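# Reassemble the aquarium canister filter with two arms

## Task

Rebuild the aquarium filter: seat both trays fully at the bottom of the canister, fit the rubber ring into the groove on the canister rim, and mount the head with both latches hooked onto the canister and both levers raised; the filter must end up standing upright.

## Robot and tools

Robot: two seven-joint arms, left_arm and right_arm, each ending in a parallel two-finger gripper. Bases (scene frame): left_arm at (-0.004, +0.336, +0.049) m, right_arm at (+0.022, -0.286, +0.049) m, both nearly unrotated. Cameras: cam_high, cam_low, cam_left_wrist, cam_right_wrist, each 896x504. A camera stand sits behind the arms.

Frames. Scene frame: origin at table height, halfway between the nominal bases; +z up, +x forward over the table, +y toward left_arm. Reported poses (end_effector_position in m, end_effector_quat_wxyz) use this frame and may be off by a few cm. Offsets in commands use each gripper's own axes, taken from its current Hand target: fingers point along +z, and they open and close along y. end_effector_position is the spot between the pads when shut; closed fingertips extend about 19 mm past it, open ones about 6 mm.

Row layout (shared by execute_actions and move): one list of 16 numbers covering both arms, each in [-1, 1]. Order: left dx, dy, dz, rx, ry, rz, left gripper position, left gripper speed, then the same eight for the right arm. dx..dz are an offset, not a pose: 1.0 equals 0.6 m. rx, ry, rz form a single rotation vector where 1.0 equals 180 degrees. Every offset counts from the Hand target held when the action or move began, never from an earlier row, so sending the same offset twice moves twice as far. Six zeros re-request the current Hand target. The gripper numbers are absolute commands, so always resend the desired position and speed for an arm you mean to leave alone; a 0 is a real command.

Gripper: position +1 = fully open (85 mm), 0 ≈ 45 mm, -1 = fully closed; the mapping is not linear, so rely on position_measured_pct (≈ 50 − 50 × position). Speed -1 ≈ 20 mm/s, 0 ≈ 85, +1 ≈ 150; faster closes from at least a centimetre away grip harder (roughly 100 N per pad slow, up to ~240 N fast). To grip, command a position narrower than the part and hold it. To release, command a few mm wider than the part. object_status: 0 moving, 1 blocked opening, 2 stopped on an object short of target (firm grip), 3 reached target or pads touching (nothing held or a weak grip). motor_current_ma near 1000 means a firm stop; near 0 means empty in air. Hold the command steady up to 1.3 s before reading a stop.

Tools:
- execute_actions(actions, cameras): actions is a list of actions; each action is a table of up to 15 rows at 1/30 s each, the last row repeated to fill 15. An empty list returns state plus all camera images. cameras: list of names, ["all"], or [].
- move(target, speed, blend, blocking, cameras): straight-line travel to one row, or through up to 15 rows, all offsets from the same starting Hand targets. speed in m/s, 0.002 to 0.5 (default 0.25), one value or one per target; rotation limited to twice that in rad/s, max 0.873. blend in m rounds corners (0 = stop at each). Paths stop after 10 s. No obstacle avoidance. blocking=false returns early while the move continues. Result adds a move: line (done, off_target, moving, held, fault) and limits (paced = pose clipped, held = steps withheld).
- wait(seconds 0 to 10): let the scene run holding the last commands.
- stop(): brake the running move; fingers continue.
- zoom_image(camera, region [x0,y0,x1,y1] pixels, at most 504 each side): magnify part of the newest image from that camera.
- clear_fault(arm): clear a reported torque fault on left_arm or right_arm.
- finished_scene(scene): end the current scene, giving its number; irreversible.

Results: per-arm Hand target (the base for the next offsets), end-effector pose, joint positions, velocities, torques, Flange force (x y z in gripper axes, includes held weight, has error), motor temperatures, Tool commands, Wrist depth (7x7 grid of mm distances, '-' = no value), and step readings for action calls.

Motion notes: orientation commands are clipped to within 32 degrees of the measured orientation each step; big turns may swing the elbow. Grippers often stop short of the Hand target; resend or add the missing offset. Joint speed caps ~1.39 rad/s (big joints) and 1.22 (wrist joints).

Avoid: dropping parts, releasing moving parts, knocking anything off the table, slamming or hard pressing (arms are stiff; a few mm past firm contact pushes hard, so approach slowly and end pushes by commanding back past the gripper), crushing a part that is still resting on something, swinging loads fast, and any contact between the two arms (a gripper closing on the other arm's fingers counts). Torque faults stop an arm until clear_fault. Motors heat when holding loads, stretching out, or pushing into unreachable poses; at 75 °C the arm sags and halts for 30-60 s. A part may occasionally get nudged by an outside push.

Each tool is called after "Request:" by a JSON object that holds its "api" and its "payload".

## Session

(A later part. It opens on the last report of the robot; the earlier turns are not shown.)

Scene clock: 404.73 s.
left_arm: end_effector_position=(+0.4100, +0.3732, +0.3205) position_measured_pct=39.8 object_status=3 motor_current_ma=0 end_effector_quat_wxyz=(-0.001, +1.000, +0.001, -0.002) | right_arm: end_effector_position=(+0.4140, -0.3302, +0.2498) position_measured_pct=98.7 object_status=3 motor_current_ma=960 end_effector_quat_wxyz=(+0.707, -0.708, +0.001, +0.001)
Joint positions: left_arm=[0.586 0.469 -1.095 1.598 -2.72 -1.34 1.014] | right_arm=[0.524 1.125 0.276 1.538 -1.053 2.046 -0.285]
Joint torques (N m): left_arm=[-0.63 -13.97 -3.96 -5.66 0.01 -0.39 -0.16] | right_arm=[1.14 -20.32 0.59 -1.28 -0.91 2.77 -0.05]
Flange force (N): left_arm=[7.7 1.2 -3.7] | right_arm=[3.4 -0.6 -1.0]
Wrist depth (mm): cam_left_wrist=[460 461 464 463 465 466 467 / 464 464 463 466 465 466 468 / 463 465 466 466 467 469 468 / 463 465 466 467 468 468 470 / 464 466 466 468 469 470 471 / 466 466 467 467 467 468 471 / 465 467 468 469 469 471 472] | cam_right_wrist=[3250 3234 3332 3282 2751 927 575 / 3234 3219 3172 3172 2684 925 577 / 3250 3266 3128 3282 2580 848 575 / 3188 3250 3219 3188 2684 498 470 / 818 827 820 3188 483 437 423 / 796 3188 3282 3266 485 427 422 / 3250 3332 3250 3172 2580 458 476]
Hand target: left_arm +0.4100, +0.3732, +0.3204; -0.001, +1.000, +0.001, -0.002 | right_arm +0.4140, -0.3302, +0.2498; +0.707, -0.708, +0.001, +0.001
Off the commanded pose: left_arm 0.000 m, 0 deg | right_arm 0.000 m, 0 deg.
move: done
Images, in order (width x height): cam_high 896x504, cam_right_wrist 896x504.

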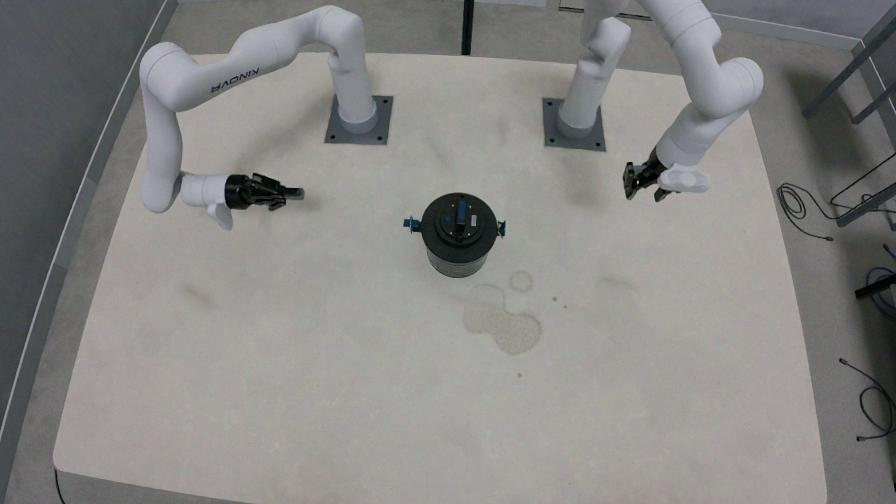

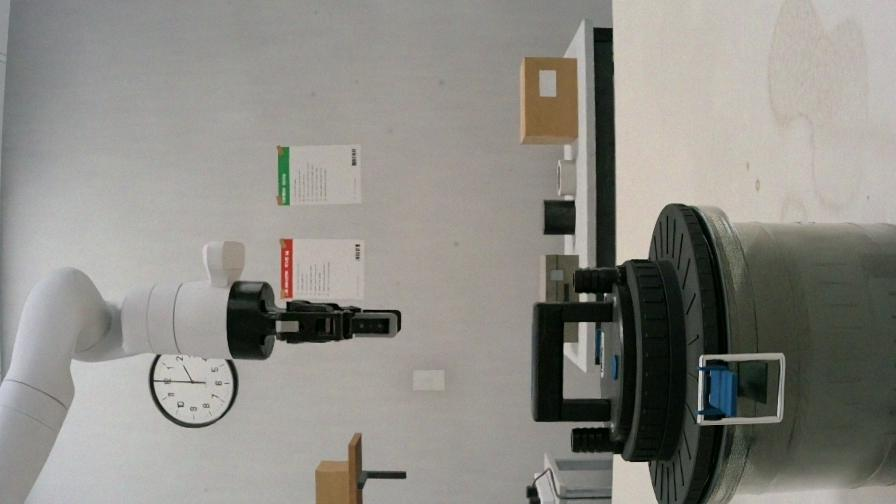

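Request:
{"api": "move", "payload": {"target": [0,0.594,0.067,0,0,0,0.2,-1,0,0,0,0,0,0,-1,-1], "cameras": ["cam_left_wrist","cam_right_wrist"]}}

Request:
{"api": "zoom_image", "payload": {"camera": "cam_right_wrist", "region": [600, 180, 850, 504]}}

Scene clock: 407.40 s.
left_arm: end_effector_position=(+0.4108, +0.0169, +0.2797) position_measured_pct=39.8 object_status=3 motor_current_ma=0 end_effector_quat_wxyz=(-0.001, +1.000, +0.001, -0.002) | right_arm: end_effector_position=(+0.4140, -0.3302, +0.2498) position_measured_pct=98.7 object_status=3 motor_current_ma=960 end_effector_quat_wxyz=(+0.707, -0.708, +0.001, +0.001)
Joint positions: left_arm=[1.107 0.728 -0.973 1.299 -2.552 -1.414 1.747] | right_arm=[0.524 1.125 0.276 1.538 -1.053 2.046 -0.285]
Joint torques (N m): left_arm=[-0.64 -19.91 -5.02 -5.07 -0.05 -0.4 -0.21] | right_arm=[1.13 -20.36 0.57 -1.26 -0.87 2.78 0.02]
Flange force (N): left_arm=[6.8 7.3 -2.9] | right_arm=[3.8 -0.6 -1.1]
Wrist depth (mm): cam_left_wrist=[422 422 422 423 423 424 424 / 422 422 423 422 424 425 425 / 422 424 289 288 287 425 426 / 424 424 289 264 287 426 427 / 424 291 259 244 264 288 429 / 425 292 258 215 257 288 428 / 425 292 259 215 257 288 429] | cam_right_wrist=[3219 3234 3203 3172 2663 925 576 / 3203 3234 3299 3219 2717 918 575 / 3332 3234 3172 3299 2580 849 575 / 3172 3234 3299 3282 2674 499 470 / 466 478 3266 3203 482 438 422 / 464 458 437 3157 483 428 422 / 3250 3203 3266 3219 2570 458 474]
Hand target: left_arm +0.4108, +0.0168, +0.2796; -0.001, +1.000, +0.001, -0.002 | right_arm +0.4140, -0.3302, +0.2498; +0.707, -0.708, +0.001, +0.001
Off the commanded pose: left_arm 0.000 m, 0 deg | right_arm 0.000 m, 0 deg.
move: done
Images, in order (width x height): cam_left_wrist 896x504, cam_right_wrist 896x504.

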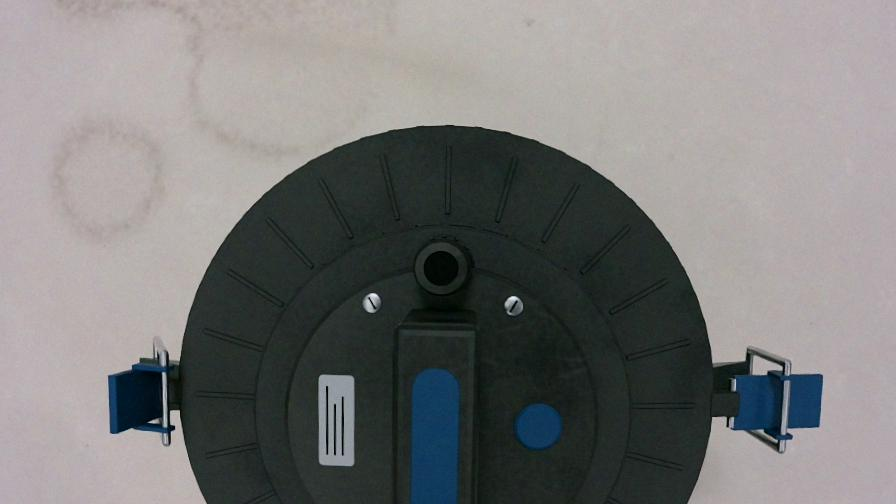

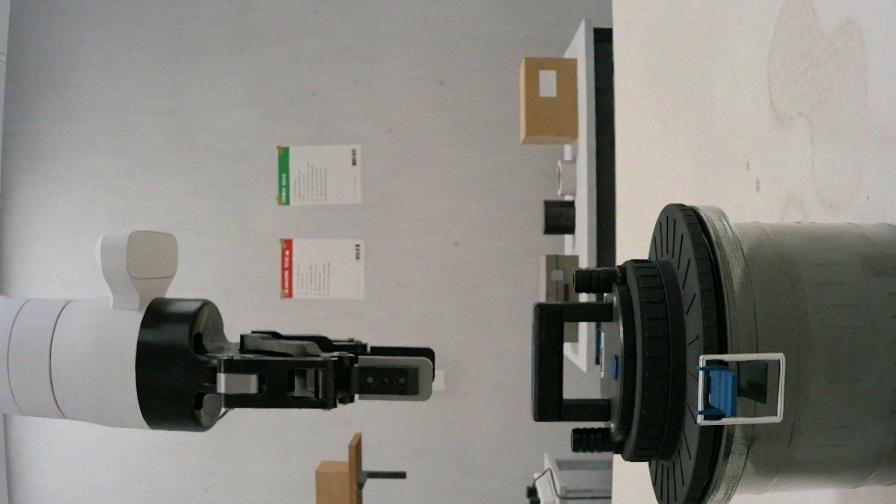

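Scaled by 1.556 from the camera's 896x504 image, which has a finer 1280x720 frame.

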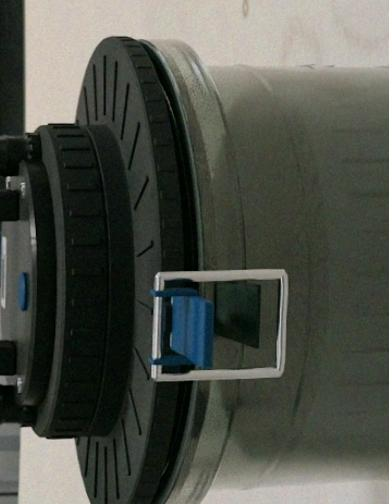

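Request:
{"api": "move", "payload": {"target": [0,0,0.1425,0,0,0,0.2,-1,0,0,0,0,0,0,-1,-1], "speed": 0.1}}

Request:
{"api": "move", "payload": {"target": [0,0,0,0,0,0,-0.8,-1,0,0,0,0,0,0,-1,-1], "speed": 0.05, "cameras": ["cam_right_wrist"]}}

Scene clock: 409.37 s.
left_arm: end_effector_position=(+0.4104, +0.0170, +0.1942) position_measured_pct=39.8 object_status=3 motor_current_ma=0 end_effector_quat_wxyz=(-0.001, +1.000, +0.001, -0.002) | right_arm: end_effector_position=(+0.4140, -0.3302, +0.2498) position_measured_pct=98.7 object_status=3 motor_current_ma=960 end_effector_quat_wxyz=(+0.707, -0.708, +0.001, +0.001)
Joint positions: left_arm=[1.104 0.818 -0.926 1.442 -2.472 -1.221 1.676] | right_arm=[0.524 1.125 0.276 1.538 -1.053 2.046 -0.285]
Joint torques (N m): left_arm=[-0.59 -20.38 -5.36 -4.34 -0.01 -0.43 -0.19] | right_arm=[1.05 -20.4 0.59 -1.25 -0.93 2.8 0.04]
Flange force (N): left_arm=[6.4 6.8 -1.3] | right_arm=[3.7 -0.5 -1.4]
Wrist depth (mm): cam_left_wrist=[335 337 337 337 338 338 339 / 337 336 204 203 202 339 339 / 337 204 203 203 202 202 340 / 338 204 180 179 202 201 341 / 338 205 172 171 171 202 341 / 206 181 172 - 171 201 215 / 206 181 172 - 171 179 202] | cam_right_wrist=[3250 3188 3266 3188 2706 923 578 / 3203 3250 3203 3282 2684 923 575 / 3203 3315 3250 3234 2570 847 575 / 3234 3282 3219 3250 2674 502 470 / 489 468 473 3203 482 437 423 / 460 459 456 430 459 428 423 / 3234 3282 3203 3315 2540 459 474]
Hand target: left_arm +0.4104, +0.0170, +0.1941; -0.001, +1.000, +0.001, -0.002 | right_arm +0.4140, -0.3302, +0.2498; +0.707, -0.708, +0.001, +0.001
Off the commanded pose: left_arm 0.000 m, 0 deg | right_arm 0.000 m, 0 deg.
move: done

Scene clock: 411.50 s.
left_arm: end_effector_position=(+0.4104, +0.0170, +0.1941) position_measured_pct=77.5 object_status=0 motor_current_ma=1000 end_effector_quat_wxyz=(-0.001, +1.000, +0.001, -0.002) | right_arm: end_effector_position=(+0.4140, -0.3302, +0.2498) position_measured_pct=98.7 object_status=3 motor_current_ma=960 end_effector_quat_wxyz=(+0.707, -0.708, +0.001, +0.001)
Joint positions: left_arm=[1.104 0.818 -0.926 1.442 -2.472 -1.221 1.676] | right_arm=[0.524 1.125 0.276 1.538 -1.053 2.046 -0.285]
Joint torques (N m): left_arm=[-1.08 -21.33 -6.36 -4.39 -0.79 -0.7 -0.04] | right_arm=[1.08 -20.35 0.56 -1.24 -0.85 2.79 0.02]
Flange force (N): left_arm=[6.8 7.9 2.1] | right_arm=[3.8 -0.6 -1.3]
Wrist depth (mm): cam_left_wrist=[336 336 337 337 338 338 338 / 335 337 203 203 202 338 340 / 337 204 203 203 203 202 339 / 337 204 180 179 202 202 341 / 338 205 172 172 171 202 341 / 206 181 172 - 171 202 225 / 206 181 173 - 171 179 203] | cam_right_wrist=[3250 3203 3250 3234 2674 926 578 / 3282 3188 3250 3315 2706 927 574 / 3203 3266 3157 3234 2590 853 575 / 3315 3250 3172 3234 2674 500 471 / 488 469 474 3250 483 436 422 / 461 460 456 441 483 430 422 / 3250 3234 3234 3219 2610 458 476]
Hand target: left_arm +0.4104, +0.0170, +0.1941; -0.001, +1.000, +0.001, -0.002 | right_arm +0.4140, -0.3302, +0.2498; +0.707, -0.708, +0.001, +0.001
Off the commanded pose: left_arm 0.000 m, 0 deg | right_arm 0.000 m, 0 deg.
move: done
Images, in order (width x height): cam_right_wrist 896x504.

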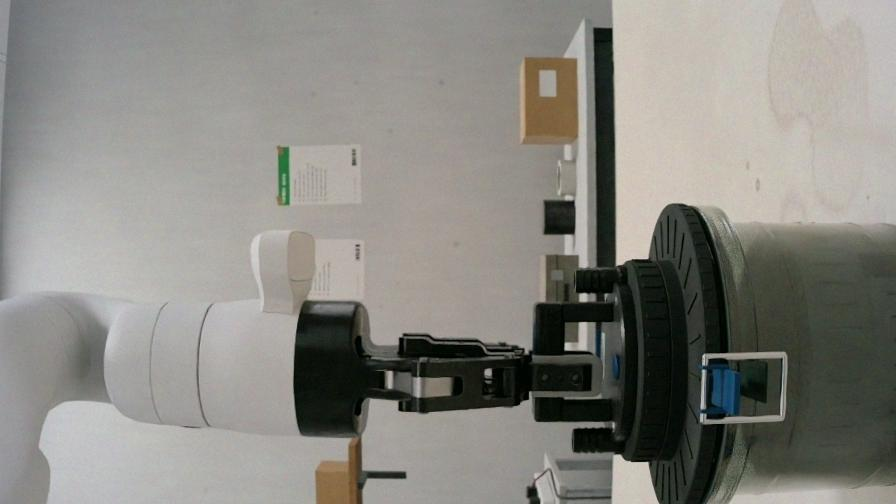

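Request:
{"api": "move", "payload": {"target": [[0,0,0.003,0,0,0,-0.8,-1,0,0.2,0,0,0,0,-1,-1],[0,0,0.003,0,0,0,-0.8,-1,0,0.2365,0.25,0,0,0,-1,-1]], "speed": 0.15, "cameras": ["cam_right_wrist","cam_low","cam_high"]}}

Request:
{"api": "zoom_image", "payload": {"camera": "cam_low", "region": [280, 190, 400, 270]}}

Scene clock: 414.83 s.
left_arm: end_effector_position=(+0.4104, +0.0170, +0.1923) position_measured_pct=77.5 object_status=2 motor_current_ma=1000 end_effector_quat_wxyz=(-0.001, +1.000, +0.001, -0.002) | right_arm: end_effector_position=(+0.4134, -0.1804, +0.1077) position_measured_pct=98.7 object_status=3 motor_current_ma=960 end_effector_quat_wxyz=(+0.707, -0.708, +0.001, +0.001)
Joint positions: left_arm=[1.104 0.82 -0.925 1.444 -2.47 -1.217 1.675] | right_arm=[0.326 1.373 0.139 1.687 -1.221 1.726 -0.034]
Joint torques (N m): left_arm=[-3.43 -12.29 -4.64 0.11 -1.09 0.17 -0.2] | right_arm=[1.2 -19.25 -0.71 1.48 -0.19 2.88 0.02]
Flange force (N): left_arm=[3.5 11.5 -18.1] | right_arm=[4.3 0.7 0.1]
Wrist depth (mm): cam_left_wrist=[336 335 336 336 337 337 339 / 335 336 203 203 203 338 338 / 336 203 203 202 203 203 340 / 337 204 179 179 202 203 340 / 337 204 172 172 172 203 341 / 205 180 172 - 172 202 224 / 205 181 172 - 172 180 205] | cam_right_wrist=[3055 3113 3055 3070 694 388 255 / 3055 3014 3055 3098 797 387 255 / 3070 3098 3098 3113 799 386 255 / 3098 3172 336 3128 305 305 255 / 3084 2960 306 277 281 281 255 / 323 326 290 274 274 272 255 / 290 320 299 236 271 271 254]
Hand target: left_arm +0.4104, +0.0170, +0.1923; -0.001, +1.000, +0.001, -0.002 | right_arm +0.4134, -0.1804, +0.1077; +0.707, -0.708, +0.001, +0.001
Off the commanded pose: left_arm 0.000 m, 0 deg | right_arm 0.000 m, 0 deg.
move: done
Images, in order (width x height): cam_high 896x504, cam_low 896x504, cam_right_wrist 896x504.

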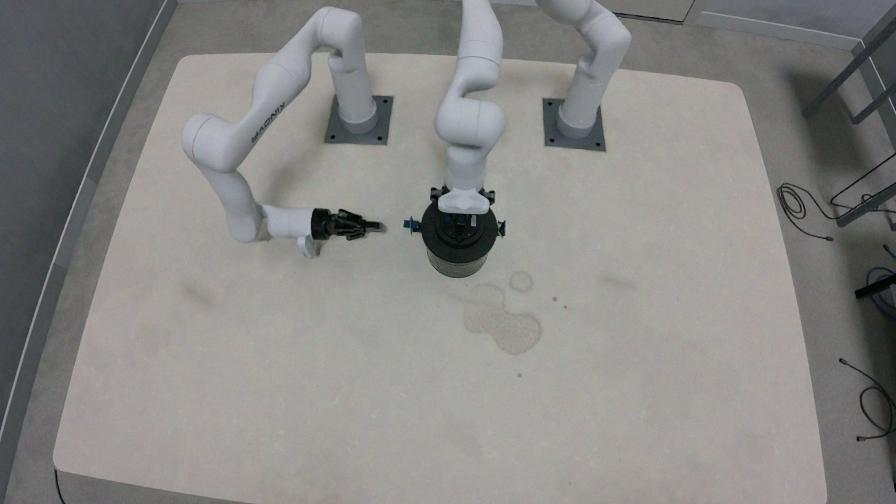

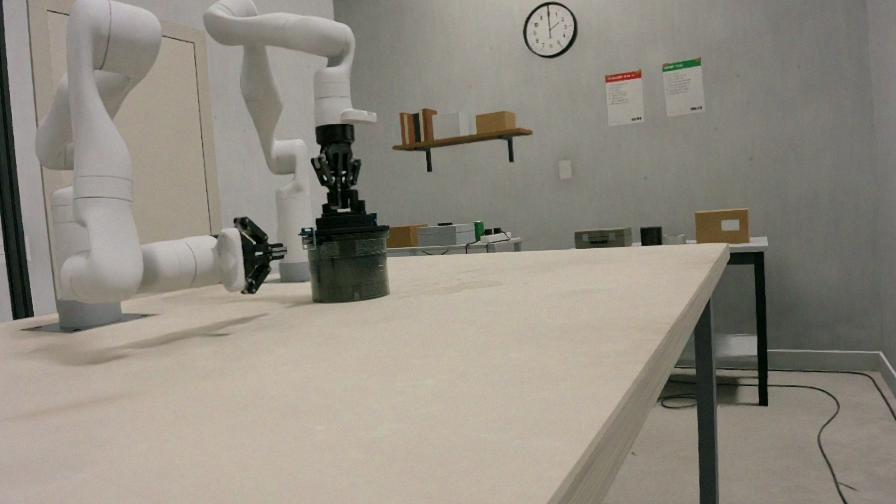

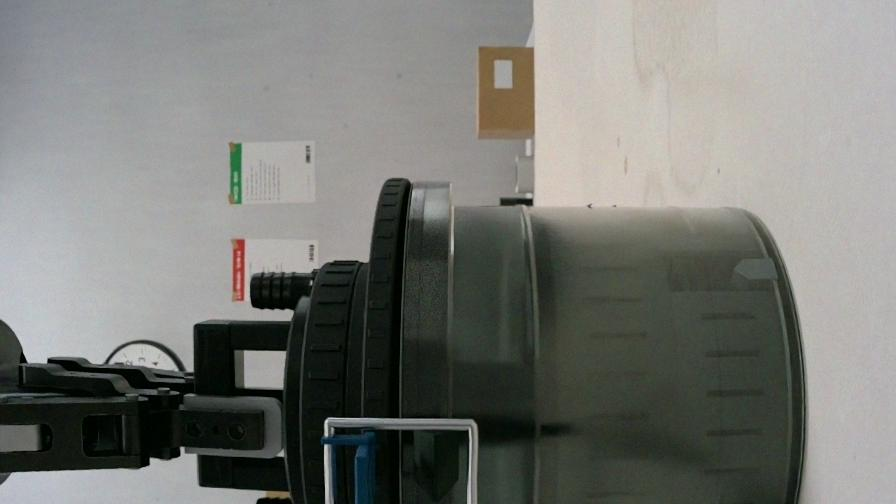

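Scaled by 4.200 from the camera's 896x504 image, which has a finer 1280x720 frame.

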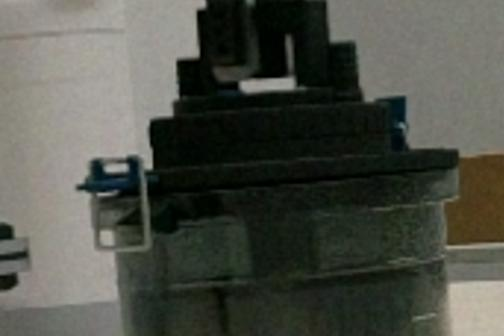

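Request:
{"api": "move", "payload": {"target": [0,0,0.001,0,0,0,-0.8,-1,0,0,0.06,0,0,0,-1,-1], "speed": 0.1, "cameras": ["cam_right_wrist","cam_low","cam_high"]}}

Request:
{"api": "zoom_image", "payload": {"camera": "cam_high", "region": [370, 205, 430, 250]}}

Request:
{"api": "zoom_image", "payload": {"camera": "cam_low", "region": [280, 210, 340, 260]}}

Scene clock: 416.90 s.
left_arm: end_effector_position=(+0.4104, +0.0170, +0.1918) position_measured_pct=77.5 object_status=2 motor_current_ma=1000 end_effector_quat_wxyz=(-0.001, +1.000, +0.001, -0.002) | right_arm: end_effector_position=(+0.4134, -0.1444, +0.1076) position_measured_pct=98.7 object_status=3 motor_current_ma=960 end_effector_quat_wxyz=(+0.707, -0.708, +0.001, +0.001)
Joint positions: left_arm=[1.104 0.821 -0.925 1.445 -2.469 -1.216 1.674] | right_arm=[0.272 1.367 0.104 1.738 -1.276 1.678 -0.01]
Joint torques (N m): left_arm=[-4.68 -8.48 -4.19 1.62 -1.37 0.77 -0.23] | right_arm=[1.07 -19.01 -1.06 1.74 -0.14 2.9 -0.01]
Flange force (N): left_arm=[0.9 12.6 -26.3] | right_arm=[4.1 0.8 0.3]
Wrist depth (mm): cam_left_wrist=[334 335 335 337 337 337 338 / 335 336 203 202 337 339 338 / 336 203 203 203 203 203 339 / 336 203 179 179 203 203 340 / 337 204 172 172 172 203 340 / 205 180 172 - 172 203 223 / 205 181 172 - 172 180 204] | cam_right_wrist=[3084 3041 3028 3070 693 387 255 / 3172 3098 3028 3055 796 386 255 / 3000 3070 3041 3014 799 386 255 / 3041 3028 284 3028 270 270 253 / 3084 298 263 - 248 247 242 / 289 297 254 289 240 238 236 / 263 290 251 209 235 234 234]
Hand target: left_arm +0.4104, +0.0170, +0.1917; -0.001, +1.000, +0.001, -0.002 | right_arm +0.4134, -0.1444, +0.1076; +0.707, -0.708, +0.001, +0.001
Off the commanded pose: left_arm 0.000 m, 0 deg | right_arm 0.000 m, 0 deg.
move: done
Images, in order (width x height): cam_high 896x504, cam_low 896x504, cam_right_wrist 896x504.

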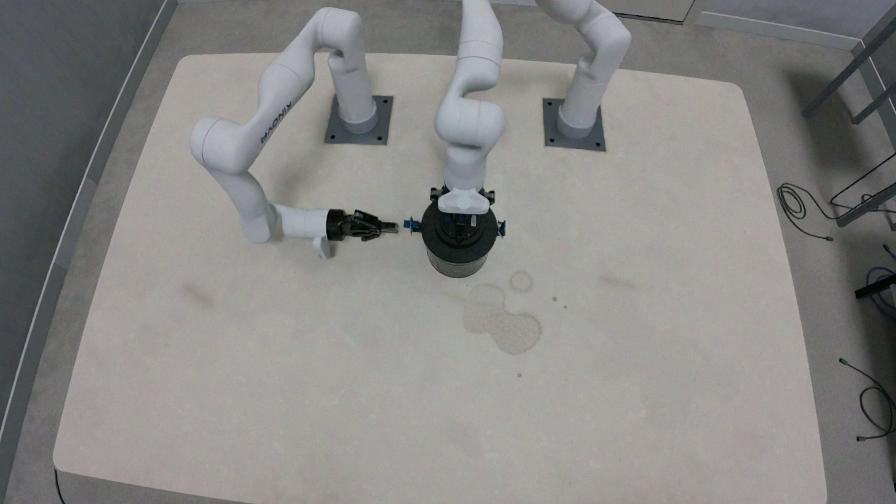

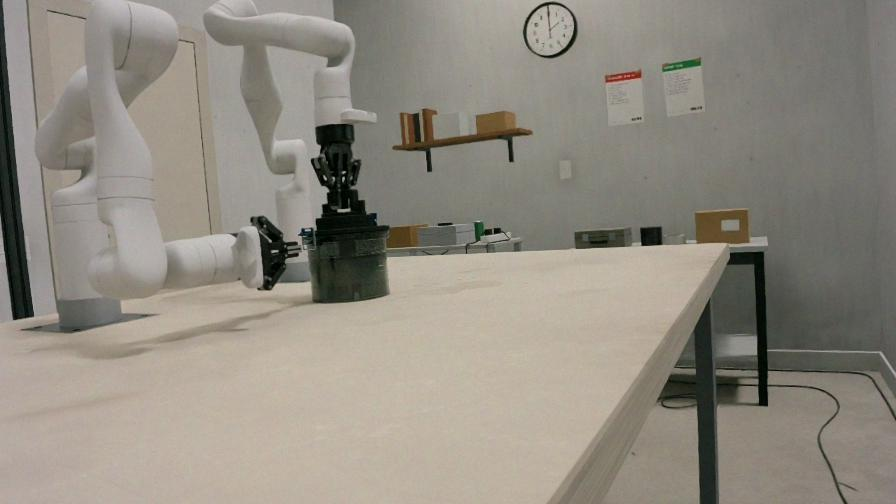

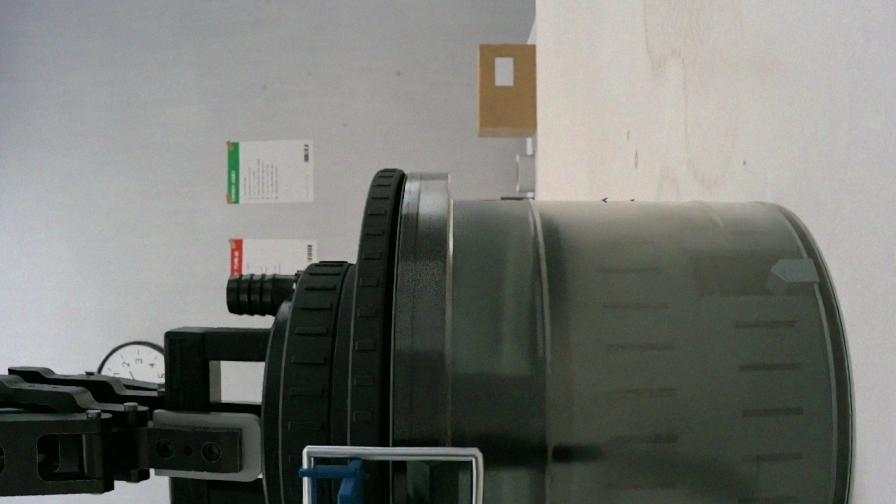

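Scaled by 8.400 from the camera's 896x504 image, which has a finer 1280x720 frame.

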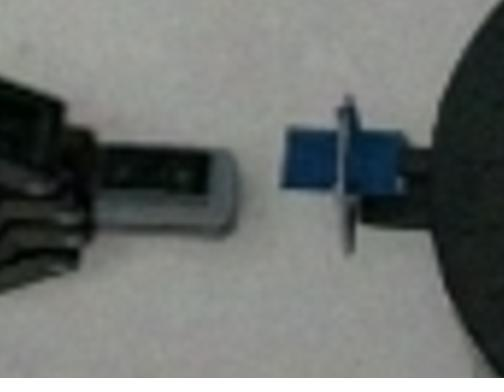

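Scaled by 8.400 from the camera's 896x504 image, which has a finer 1280x720 frame.

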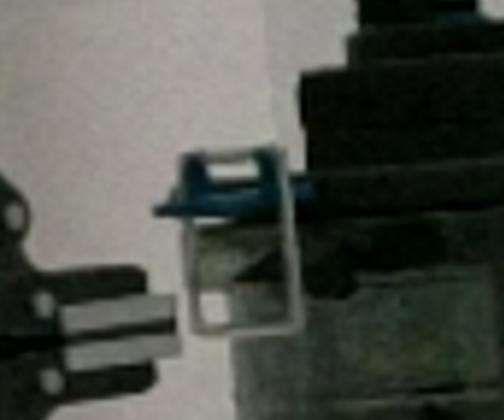

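Request:
{"api": "move", "payload": {"target": [[0,0,0,0,0,0,-0.8,-1,-0.0055,0,0,0,0,0,-1,-1],[0,0,0,0,0,0,-0.8,-1,-0.0055,0,0.0425,0,0,0,-1,-1]], "speed": 0.05, "cameras": ["cam_right_wrist","cam_low","cam_high"]}}

Request:
{"api": "zoom_image", "payload": {"camera": "cam_high", "region": [370, 205, 430, 250]}}

Request:
{"api": "zoom_image", "payload": {"camera": "cam_low", "region": [280, 210, 340, 260]}}

Scene clock: 419.50 s.
left_arm: end_effector_position=(+0.4104, +0.0170, +0.1917) position_measured_pct=77.5 object_status=2 motor_current_ma=1000 end_effector_quat_wxyz=(-0.001, +1.000, +0.001, -0.002) | right_arm: end_effector_position=(+0.4101, -0.1189, +0.1076) position_measured_pct=98.7 object_status=3 motor_current_ma=960 end_effector_quat_wxyz=(+0.707, -0.708, +0.001, +0.001)
Joint positions: left_arm=[1.104 0.821 -0.925 1.445 -2.469 -1.216 1.674] | right_arm=[0.234 1.364 0.079 1.778 -1.316 1.644 0.015]
Joint torques (N m): left_arm=[-4.68 -8.43 -4.2 1.75 -1.35 0.81 -0.25] | right_arm=[1.1 -18.81 -1.26 2.03 -0.06 2.86 0.05]
Flange force (N): left_arm=[1.3 12.9 -26.6] | right_arm=[4.5 1.0 0.5]
Wrist depth (mm): cam_left_wrist=[334 336 335 337 337 338 339 / 334 336 203 203 337 337 339 / 337 203 203 203 203 203 338 / 337 204 179 179 203 203 340 / 337 204 172 172 172 203 342 / 204 180 172 - 172 203 224 / 205 180 172 - 172 180 205] | cam_right_wrist=[3084 3070 3041 3055 694 386 255 / 3000 3014 3041 2973 798 386 255 / 3041 3000 3000 3000 695 359 255 / 3028 3000 219 3014 240 240 232 / 3041 272 237 218 221 218 222 / 291 265 228 216 215 211 211 / 254 258 194 199 210 209 208]
Hand target: left_arm +0.4104, +0.0170, +0.1917; -0.001, +1.000, +0.001, -0.002 | right_arm +0.4101, -0.1189, +0.1076; +0.707, -0.708, +0.001, +0.001
Off the commanded pose: left_arm 0.000 m, 0 deg | right_arm 0.000 m, 0 deg.
move: done
Images, in order (width x height): cam_high 896x504, cam_low 896x504, cam_right_wrist 896x504.

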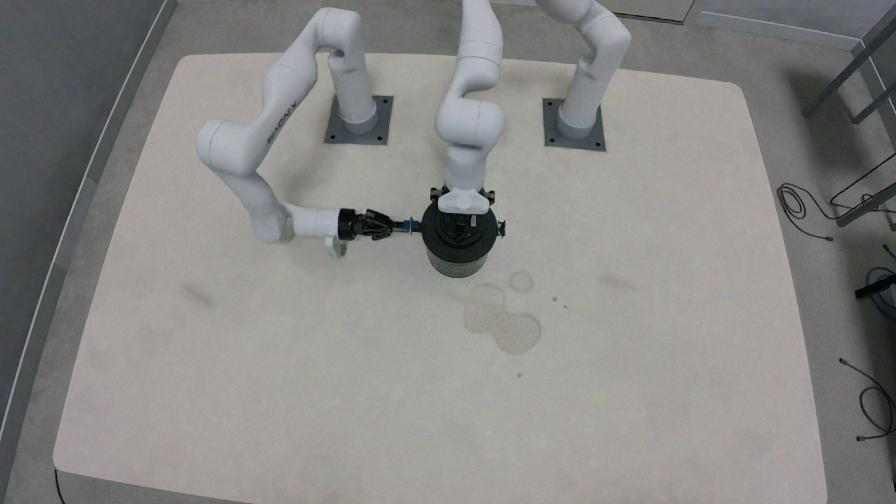

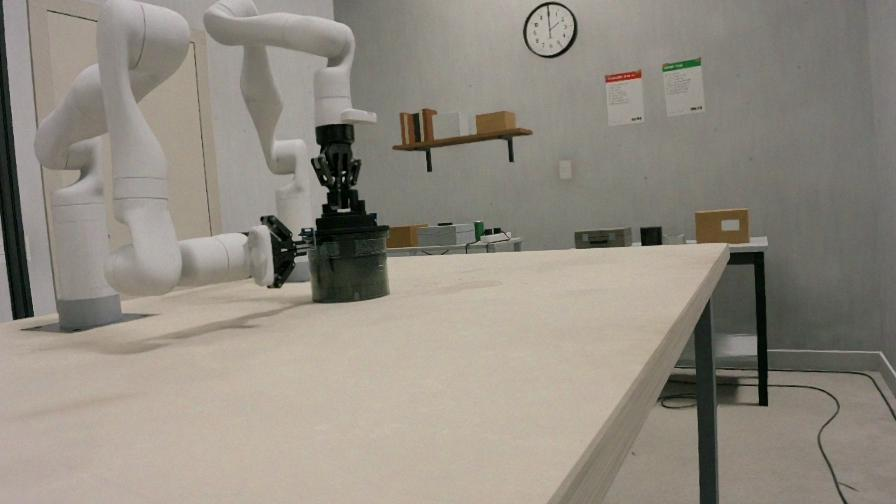

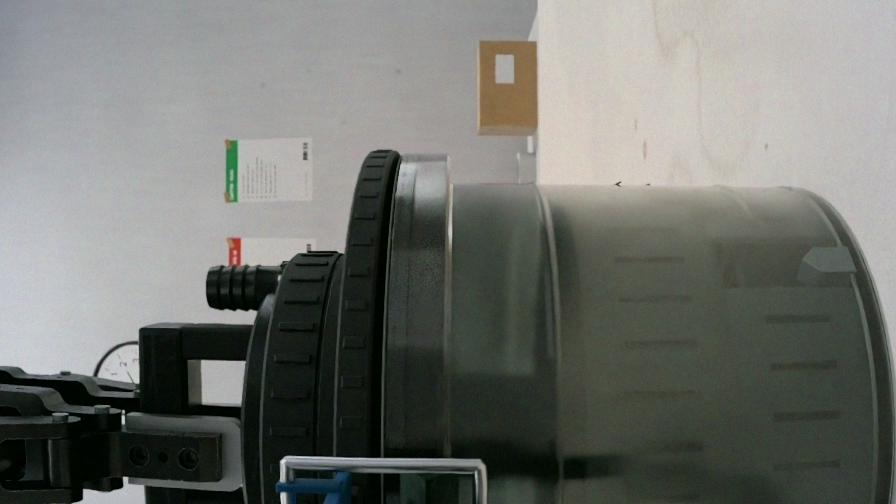

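Scaled by 8.400 from the camera's 896x504 image, which has a finer 1280x720 frame.

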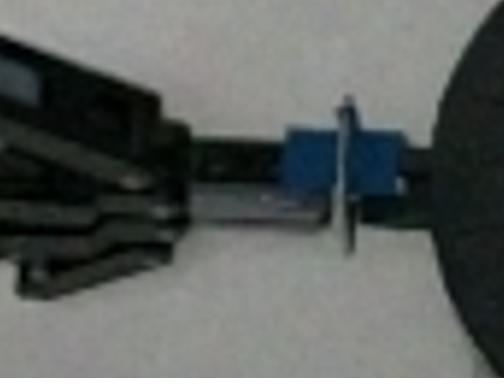

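Scaled by 8.400 from the camera's 896x504 image, which has a finer 1280x720 frame.

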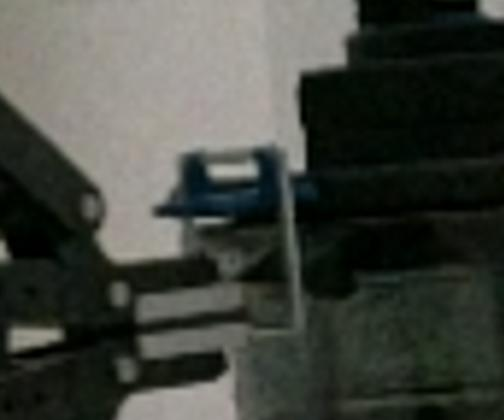

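Request:
{"api": "move", "payload": {"target": [0,0,0,0,0,0,-0.8,-1,0,-0.0275,0,0,0,0,-1,-1], "speed": 0.03, "cameras": ["cam_right_wrist","cam_low","cam_high"]}}

Request:
{"api": "zoom_image", "payload": {"camera": "cam_high", "region": [370, 205, 430, 250]}}

Request:
{"api": "zoom_image", "payload": {"camera": "cam_low", "region": [280, 210, 340, 260]}}

Scene clock: 421.50 s.
left_arm: end_effector_position=(+0.4104, +0.0170, +0.1917) position_measured_pct=77.5 object_status=2 motor_current_ma=1000 end_effector_quat_wxyz=(-0.001, +1.000, +0.001, -0.002) | right_arm: end_effector_position=(+0.4102, -0.1189, +0.1241) position_measured_pct=98.7 object_status=3 motor_current_ma=960 end_effector_quat_wxyz=(+0.707, -0.708, +0.001, +0.001)
Joint positions: left_arm=[1.104 0.821 -0.925 1.445 -2.469 -1.216 1.674] | right_arm=[0.233 1.324 0.08 1.806 -1.315 1.648 0.003]
Joint torques (N m): left_arm=[-4.45 -7.79 -3.78 1.81 -1.27 0.92 -0.21] | right_arm=[1.08 -19.07 -1.7 1.99 -0.04 3.31 -0.02]
Flange force (N): left_arm=[1.1 12.1 -28.0] | right_arm=[4.2 1.9 0.5]
Wrist depth (mm): cam_left_wrist=[334 336 336 336 337 338 339 / 335 335 203 203 337 337 338 / 336 203 203 203 203 203 339 / 336 203 180 179 203 203 340 / 337 204 172 172 172 204 340 / 205 180 172 - 172 203 222 / 205 180 172 - 172 180 204] | cam_right_wrist=[3055 3084 3041 3055 775 432 286 / 3041 3041 3014 3028 898 433 286 / 3014 3055 3014 3041 896 434 272 / 2960 2960 275 3014 - 234 240 / 3000 3055 248 208 342 218 220 / 263 271 230 205 266 212 211 / 237 258 225 193 263 209 208]
Hand target: left_arm +0.4104, +0.0170, +0.1917; -0.001, +1.000, +0.001, -0.002 | right_arm +0.4102, -0.1189, +0.1241; +0.707, -0.708, +0.001, +0.001
Off the commanded pose: left_arm 0.000 m, 0 deg | right_arm 0.000 m, 0 deg.
move: done
Images, in order (width x height): cam_high 896x504, cam_low 896x504, cam_right_wrist 896x504.

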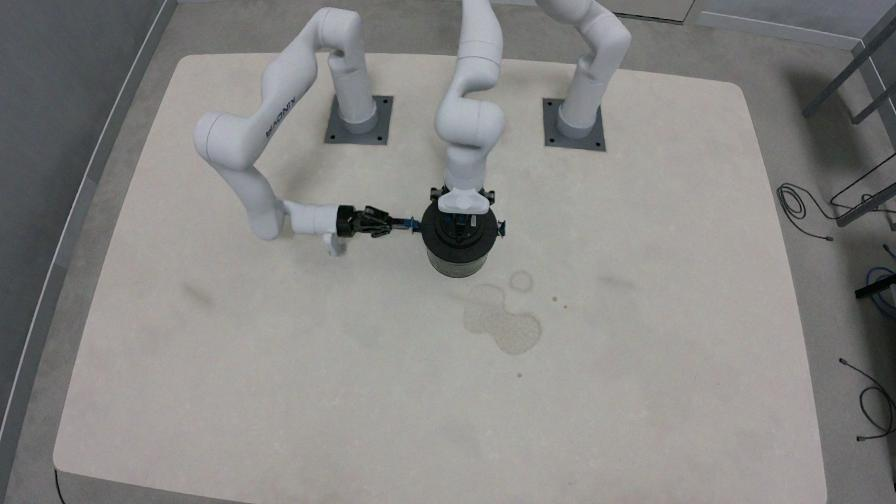

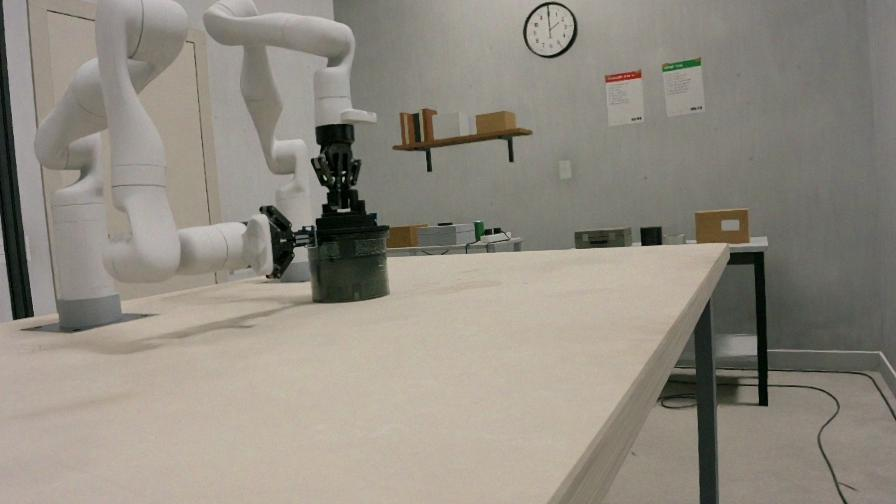

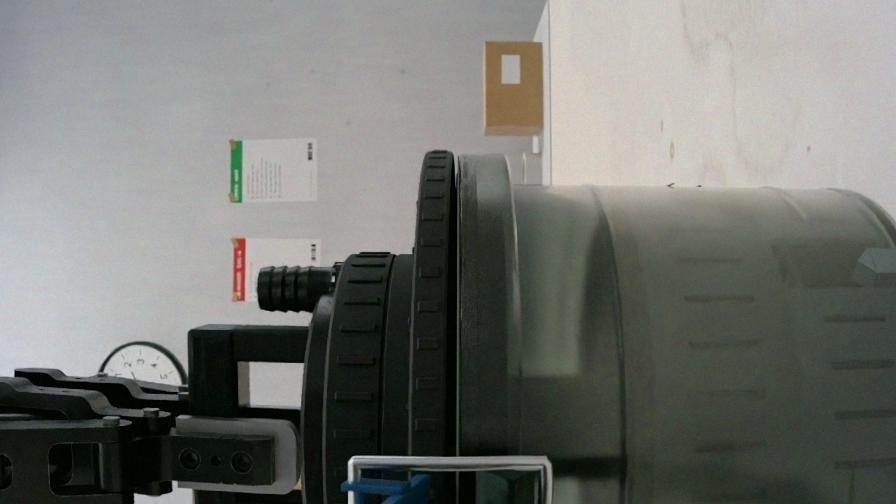

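Scaled by 8.400 from the camera's 896x504 image, which has a finer 1280x720 frame.

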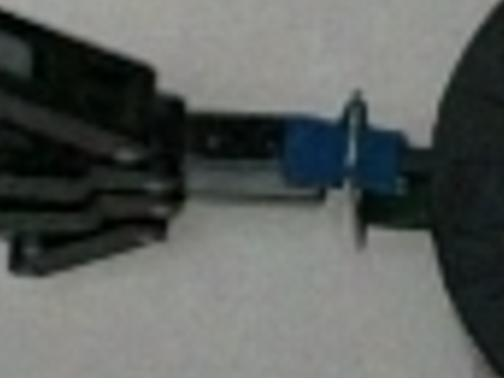

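Scaled by 8.400 from the camera's 896x504 image, which has a finer 1280x720 frame.

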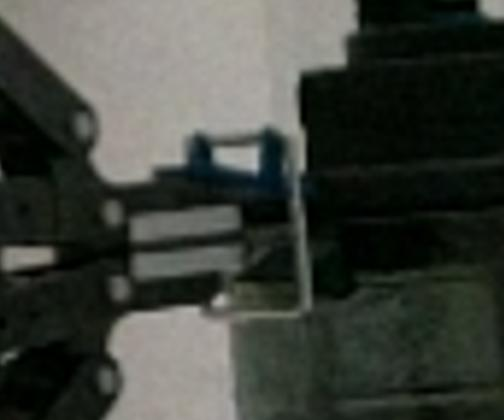

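Request:
{"api": "move", "payload": {"target": [[0,0,0,0,0,0,-0.8,-1,0,-0.0087,0.0037,0,0,0,-1,-1],[0,0,0,0,0,0,-0.8,-1,0,-0.0165,0.0097,0,0,0,-1,-1]], "speed": 0.03, "blend": 0.003, "cameras": ["cam_right_wrist","cam_low"]}}

Request:
{"api": "zoom_image", "payload": {"camera": "cam_low", "region": [280, 210, 340, 260]}}

Request:
{"api": "zoom_image", "payload": {"camera": "cam_right_wrist", "region": [350, 404, 630, 504]}}

Scene clock: 423.13 s.
left_arm: end_effector_position=(+0.4104, +0.0170, +0.1917) position_measured_pct=77.5 object_status=2 motor_current_ma=1000 end_effector_quat_wxyz=(-0.001, +1.000, +0.001, -0.002) | right_arm: end_effector_position=(+0.4102, -0.1130, +0.1340) position_measured_pct=98.7 object_status=3 motor_current_ma=960 end_effector_quat_wxyz=(+0.707, -0.708, +0.001, +0.001)
Joint positions: left_arm=[1.104 0.821 -0.925 1.445 -2.469 -1.216 1.674] | right_arm=[0.223 1.299 0.076 1.827 -1.324 1.644 -0.001]
Joint torques (N m): left_arm=[-3 -10.33 -3.25 1.03 -0.51 0.2 -0.19] | right_arm=[0.59 -19.96 -2.8 2.26 -0.05 4.16 0.01]
Flange force (N): left_arm=[3.9 10.8 -23.3] | right_arm=[4.5 4.8 -0.7]
Wrist depth (mm): cam_left_wrist=[335 335 336 336 337 337 337 / 335 336 203 203 336 337 338 / 335 203 203 203 203 203 339 / 337 203 180 179 203 203 338 / 337 204 172 172 172 203 340 / 204 180 172 - 172 203 221 / 204 181 172 - 172 181 204] | cam_right_wrist=[3084 3014 3014 3028 951 461 304 / 3055 3014 3055 3084 947 497 303 / 3000 3014 2947 3014 951 459 304 / 3070 3014 3014 2580 239 229 234 / 3041 3041 266 230 221 214 213 / 257 266 236 198 261 207 206 / 230 252 252 189 186 206 203]
Hand target: left_arm +0.4104, +0.0170, +0.1917; -0.001, +1.000, +0.001, -0.002 | right_arm +0.4102, -0.1130, +0.1340; +0.707, -0.708, +0.001, +0.001
Off the commanded pose: left_arm 0.000 m, 0 deg | right_arm 0.000 m, 0 deg.
move: done; blend cut to 0.0028 m at target 1
Images, in order (width x height): cam_low 896x504, cam_right_wrist 896x504.

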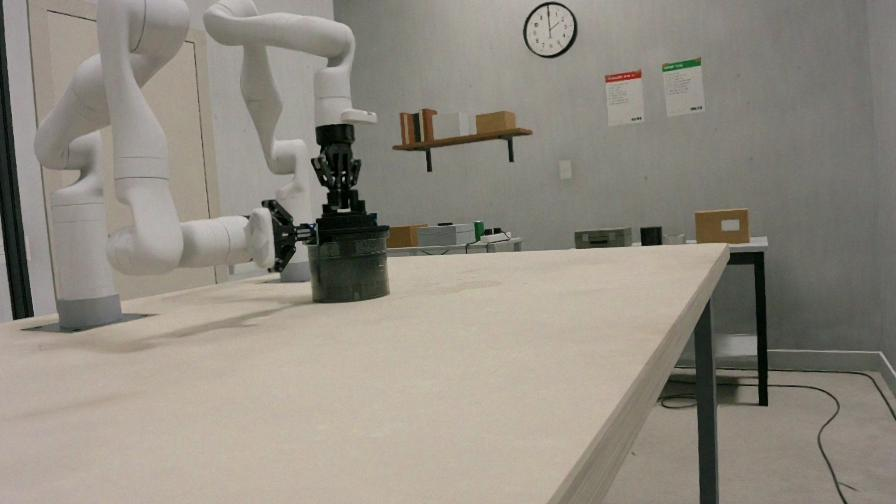

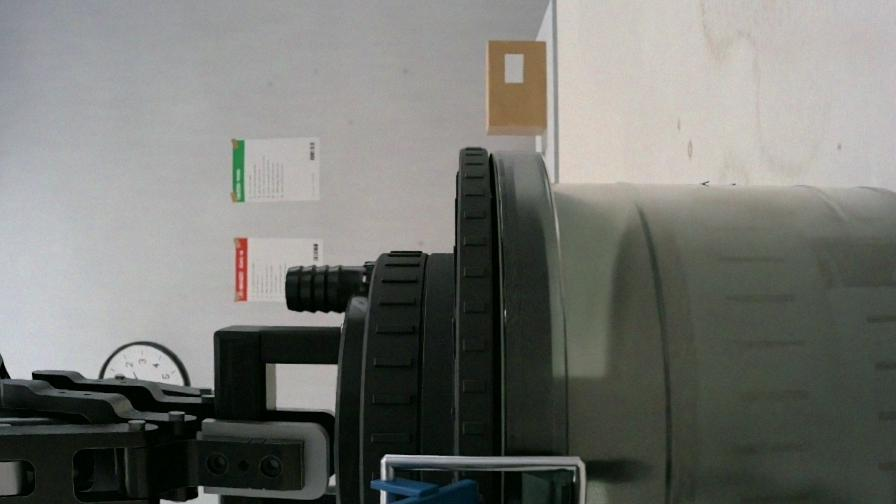

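Scaled by 8.400 from the camera's 896x504 image, which has a finer 1280x720 frame.

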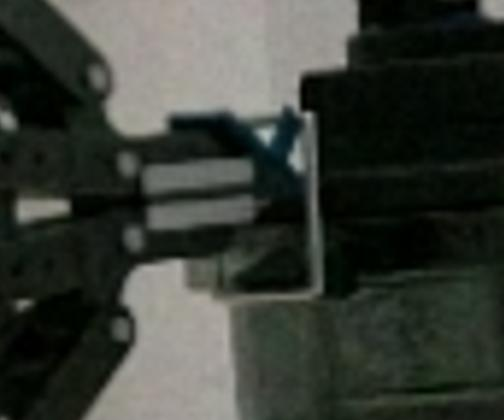

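Scaled by 1.800 from the camera's 896x504 image, which has a finer 1280x720 frame.

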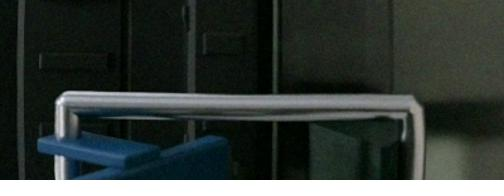

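Request:
{"api": "move", "payload": {"target": [[0,0,0,0,0,0,-0.8,-1,0,-0.006,0.0078,0,0,0,-1,-1],[0,0,0,0,0,0,-0.8,-1,0,-0.01,0.017,0,0,0,-1,-1]], "speed": 0.03, "blend": 0.003, "cameras": ["cam_right_wrist","cam_low","cam_high"]}}

Request:
{"api": "zoom_image", "payload": {"camera": "cam_low", "region": [280, 210, 340, 260]}}

Request:
{"api": "zoom_image", "payload": {"camera": "cam_high", "region": [370, 205, 430, 250]}}

Scene clock: 424.77 s.
left_arm: end_effector_position=(+0.4104, +0.0171, +0.1917) position_measured_pct=77.5 object_status=2 motor_current_ma=1000 end_effector_quat_wxyz=(-0.001, +1.000, +0.001, -0.002) | right_arm: end_effector_position=(+0.4102, -0.1028, +0.1400) position_measured_pct=98.7 object_status=3 motor_current_ma=960 end_effector_quat_wxyz=(+0.707, -0.708, +0.001, +0.001)
Joint positions: left_arm=[1.104 0.821 -0.925 1.445 -2.469 -1.216 1.674] | right_arm=[0.207 1.284 0.066 1.847 -1.342 1.633 -0.001]
Joint torques (N m): left_arm=[3.97 -15.07 1.11 -5.41 4.73 1.16 0.03] | right_arm=[-6.04 -20.58 -8.83 4.51 0.77 5.77 0.05]
Flange force (N): left_arm=[4.1 -6.5 -18.3] | right_arm=[7.4 10.1 -16.4]
Wrist depth (mm): cam_left_wrist=[335 335 335 335 336 337 336 / 336 335 202 202 336 336 337 / 336 203 203 203 203 203 337 / 337 203 179 179 203 203 339 / 336 203 172 172 172 203 339 / 204 180 172 - 172 204 219 / 204 180 172 - 172 203 204] | cam_right_wrist=[3041 3084 3014 3028 981 477 314 / 3028 2973 2987 3070 982 512 330 / 3014 3041 3014 3028 848 474 314 / 3055 2987 3014 256 221 227 227 / 3000 2973 260 226 208 209 206 / 255 278 258 215 201 249 199 / 217 240 244 178 196 248 195]
Hand target: left_arm +0.4104, +0.0170, +0.1917; -0.001, +1.000, +0.001, -0.002 | right_arm +0.4102, -0.1028, +0.1400; +0.707, -0.708, +0.001, +0.001
Off the commanded pose: left_arm 0.000 m, 0 deg | right_arm 0.000 m, 0 deg.
move: done
Images, in order (width x height): cam_high 896x504, cam_low 896x504, cam_right_wrist 896x504.

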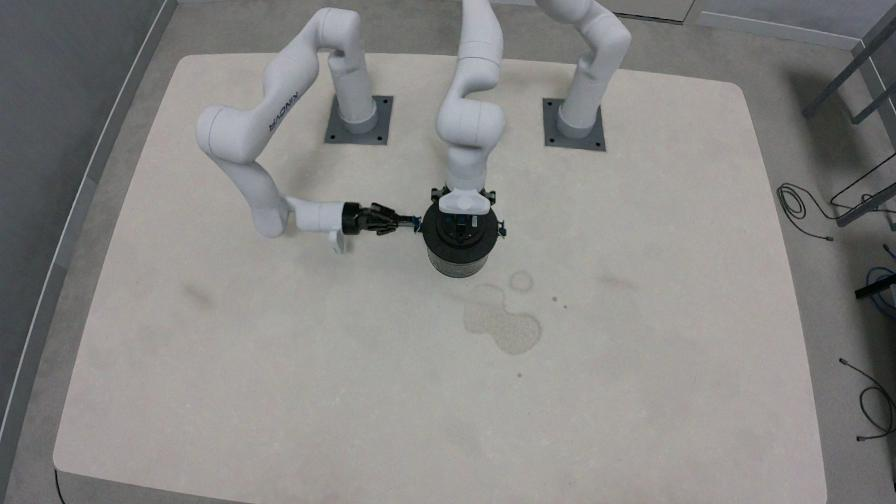

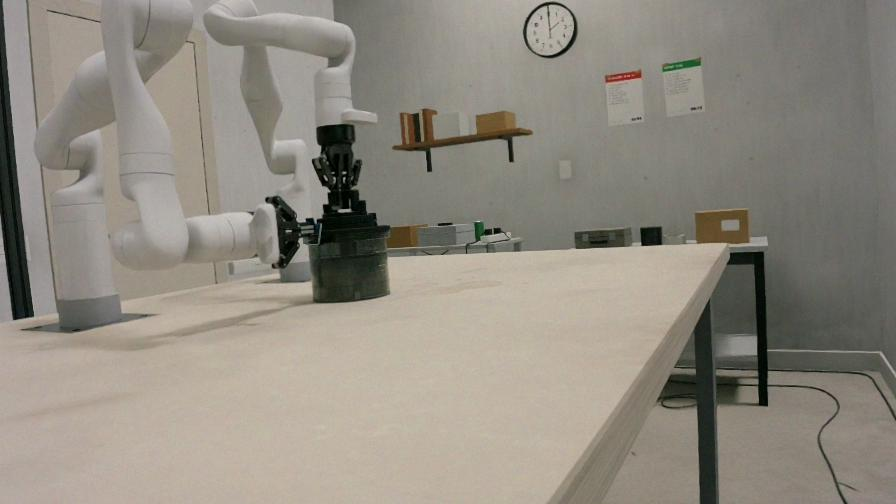

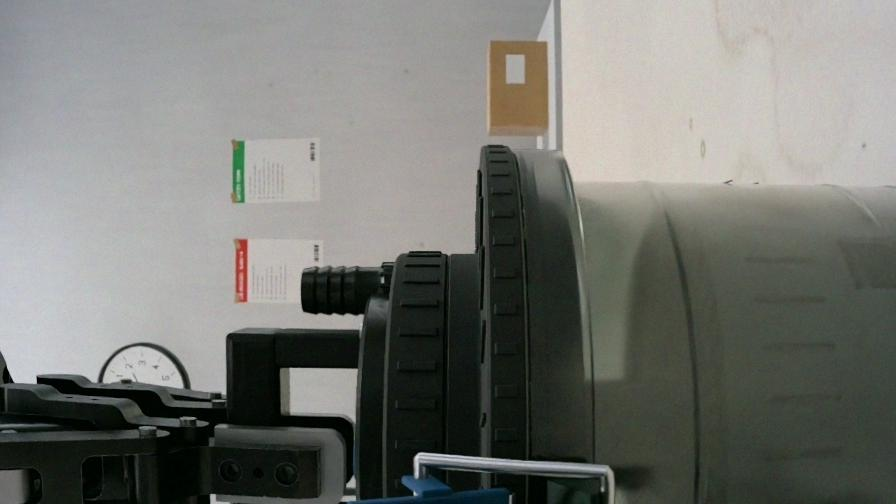

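Scaled by 8.400 from the camera's 896x504 image, which has a finer 1280x720 frame.

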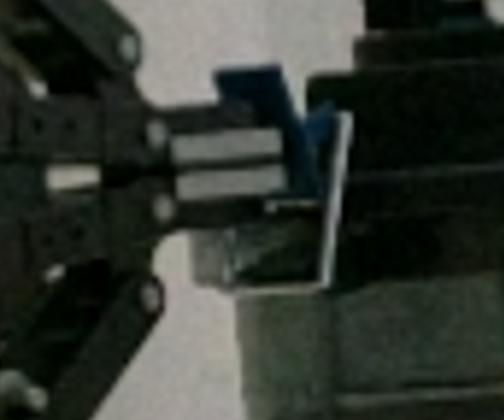

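Scaled by 8.400 from the camera's 896x504 image, which has a finer 1280x720 frame.

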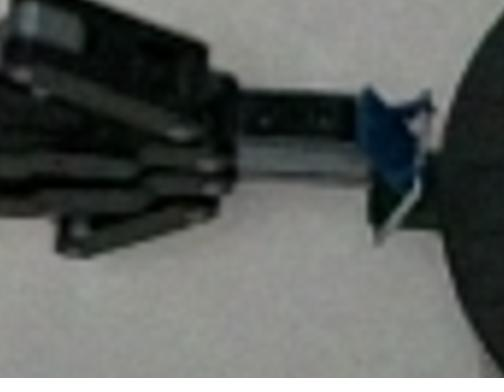

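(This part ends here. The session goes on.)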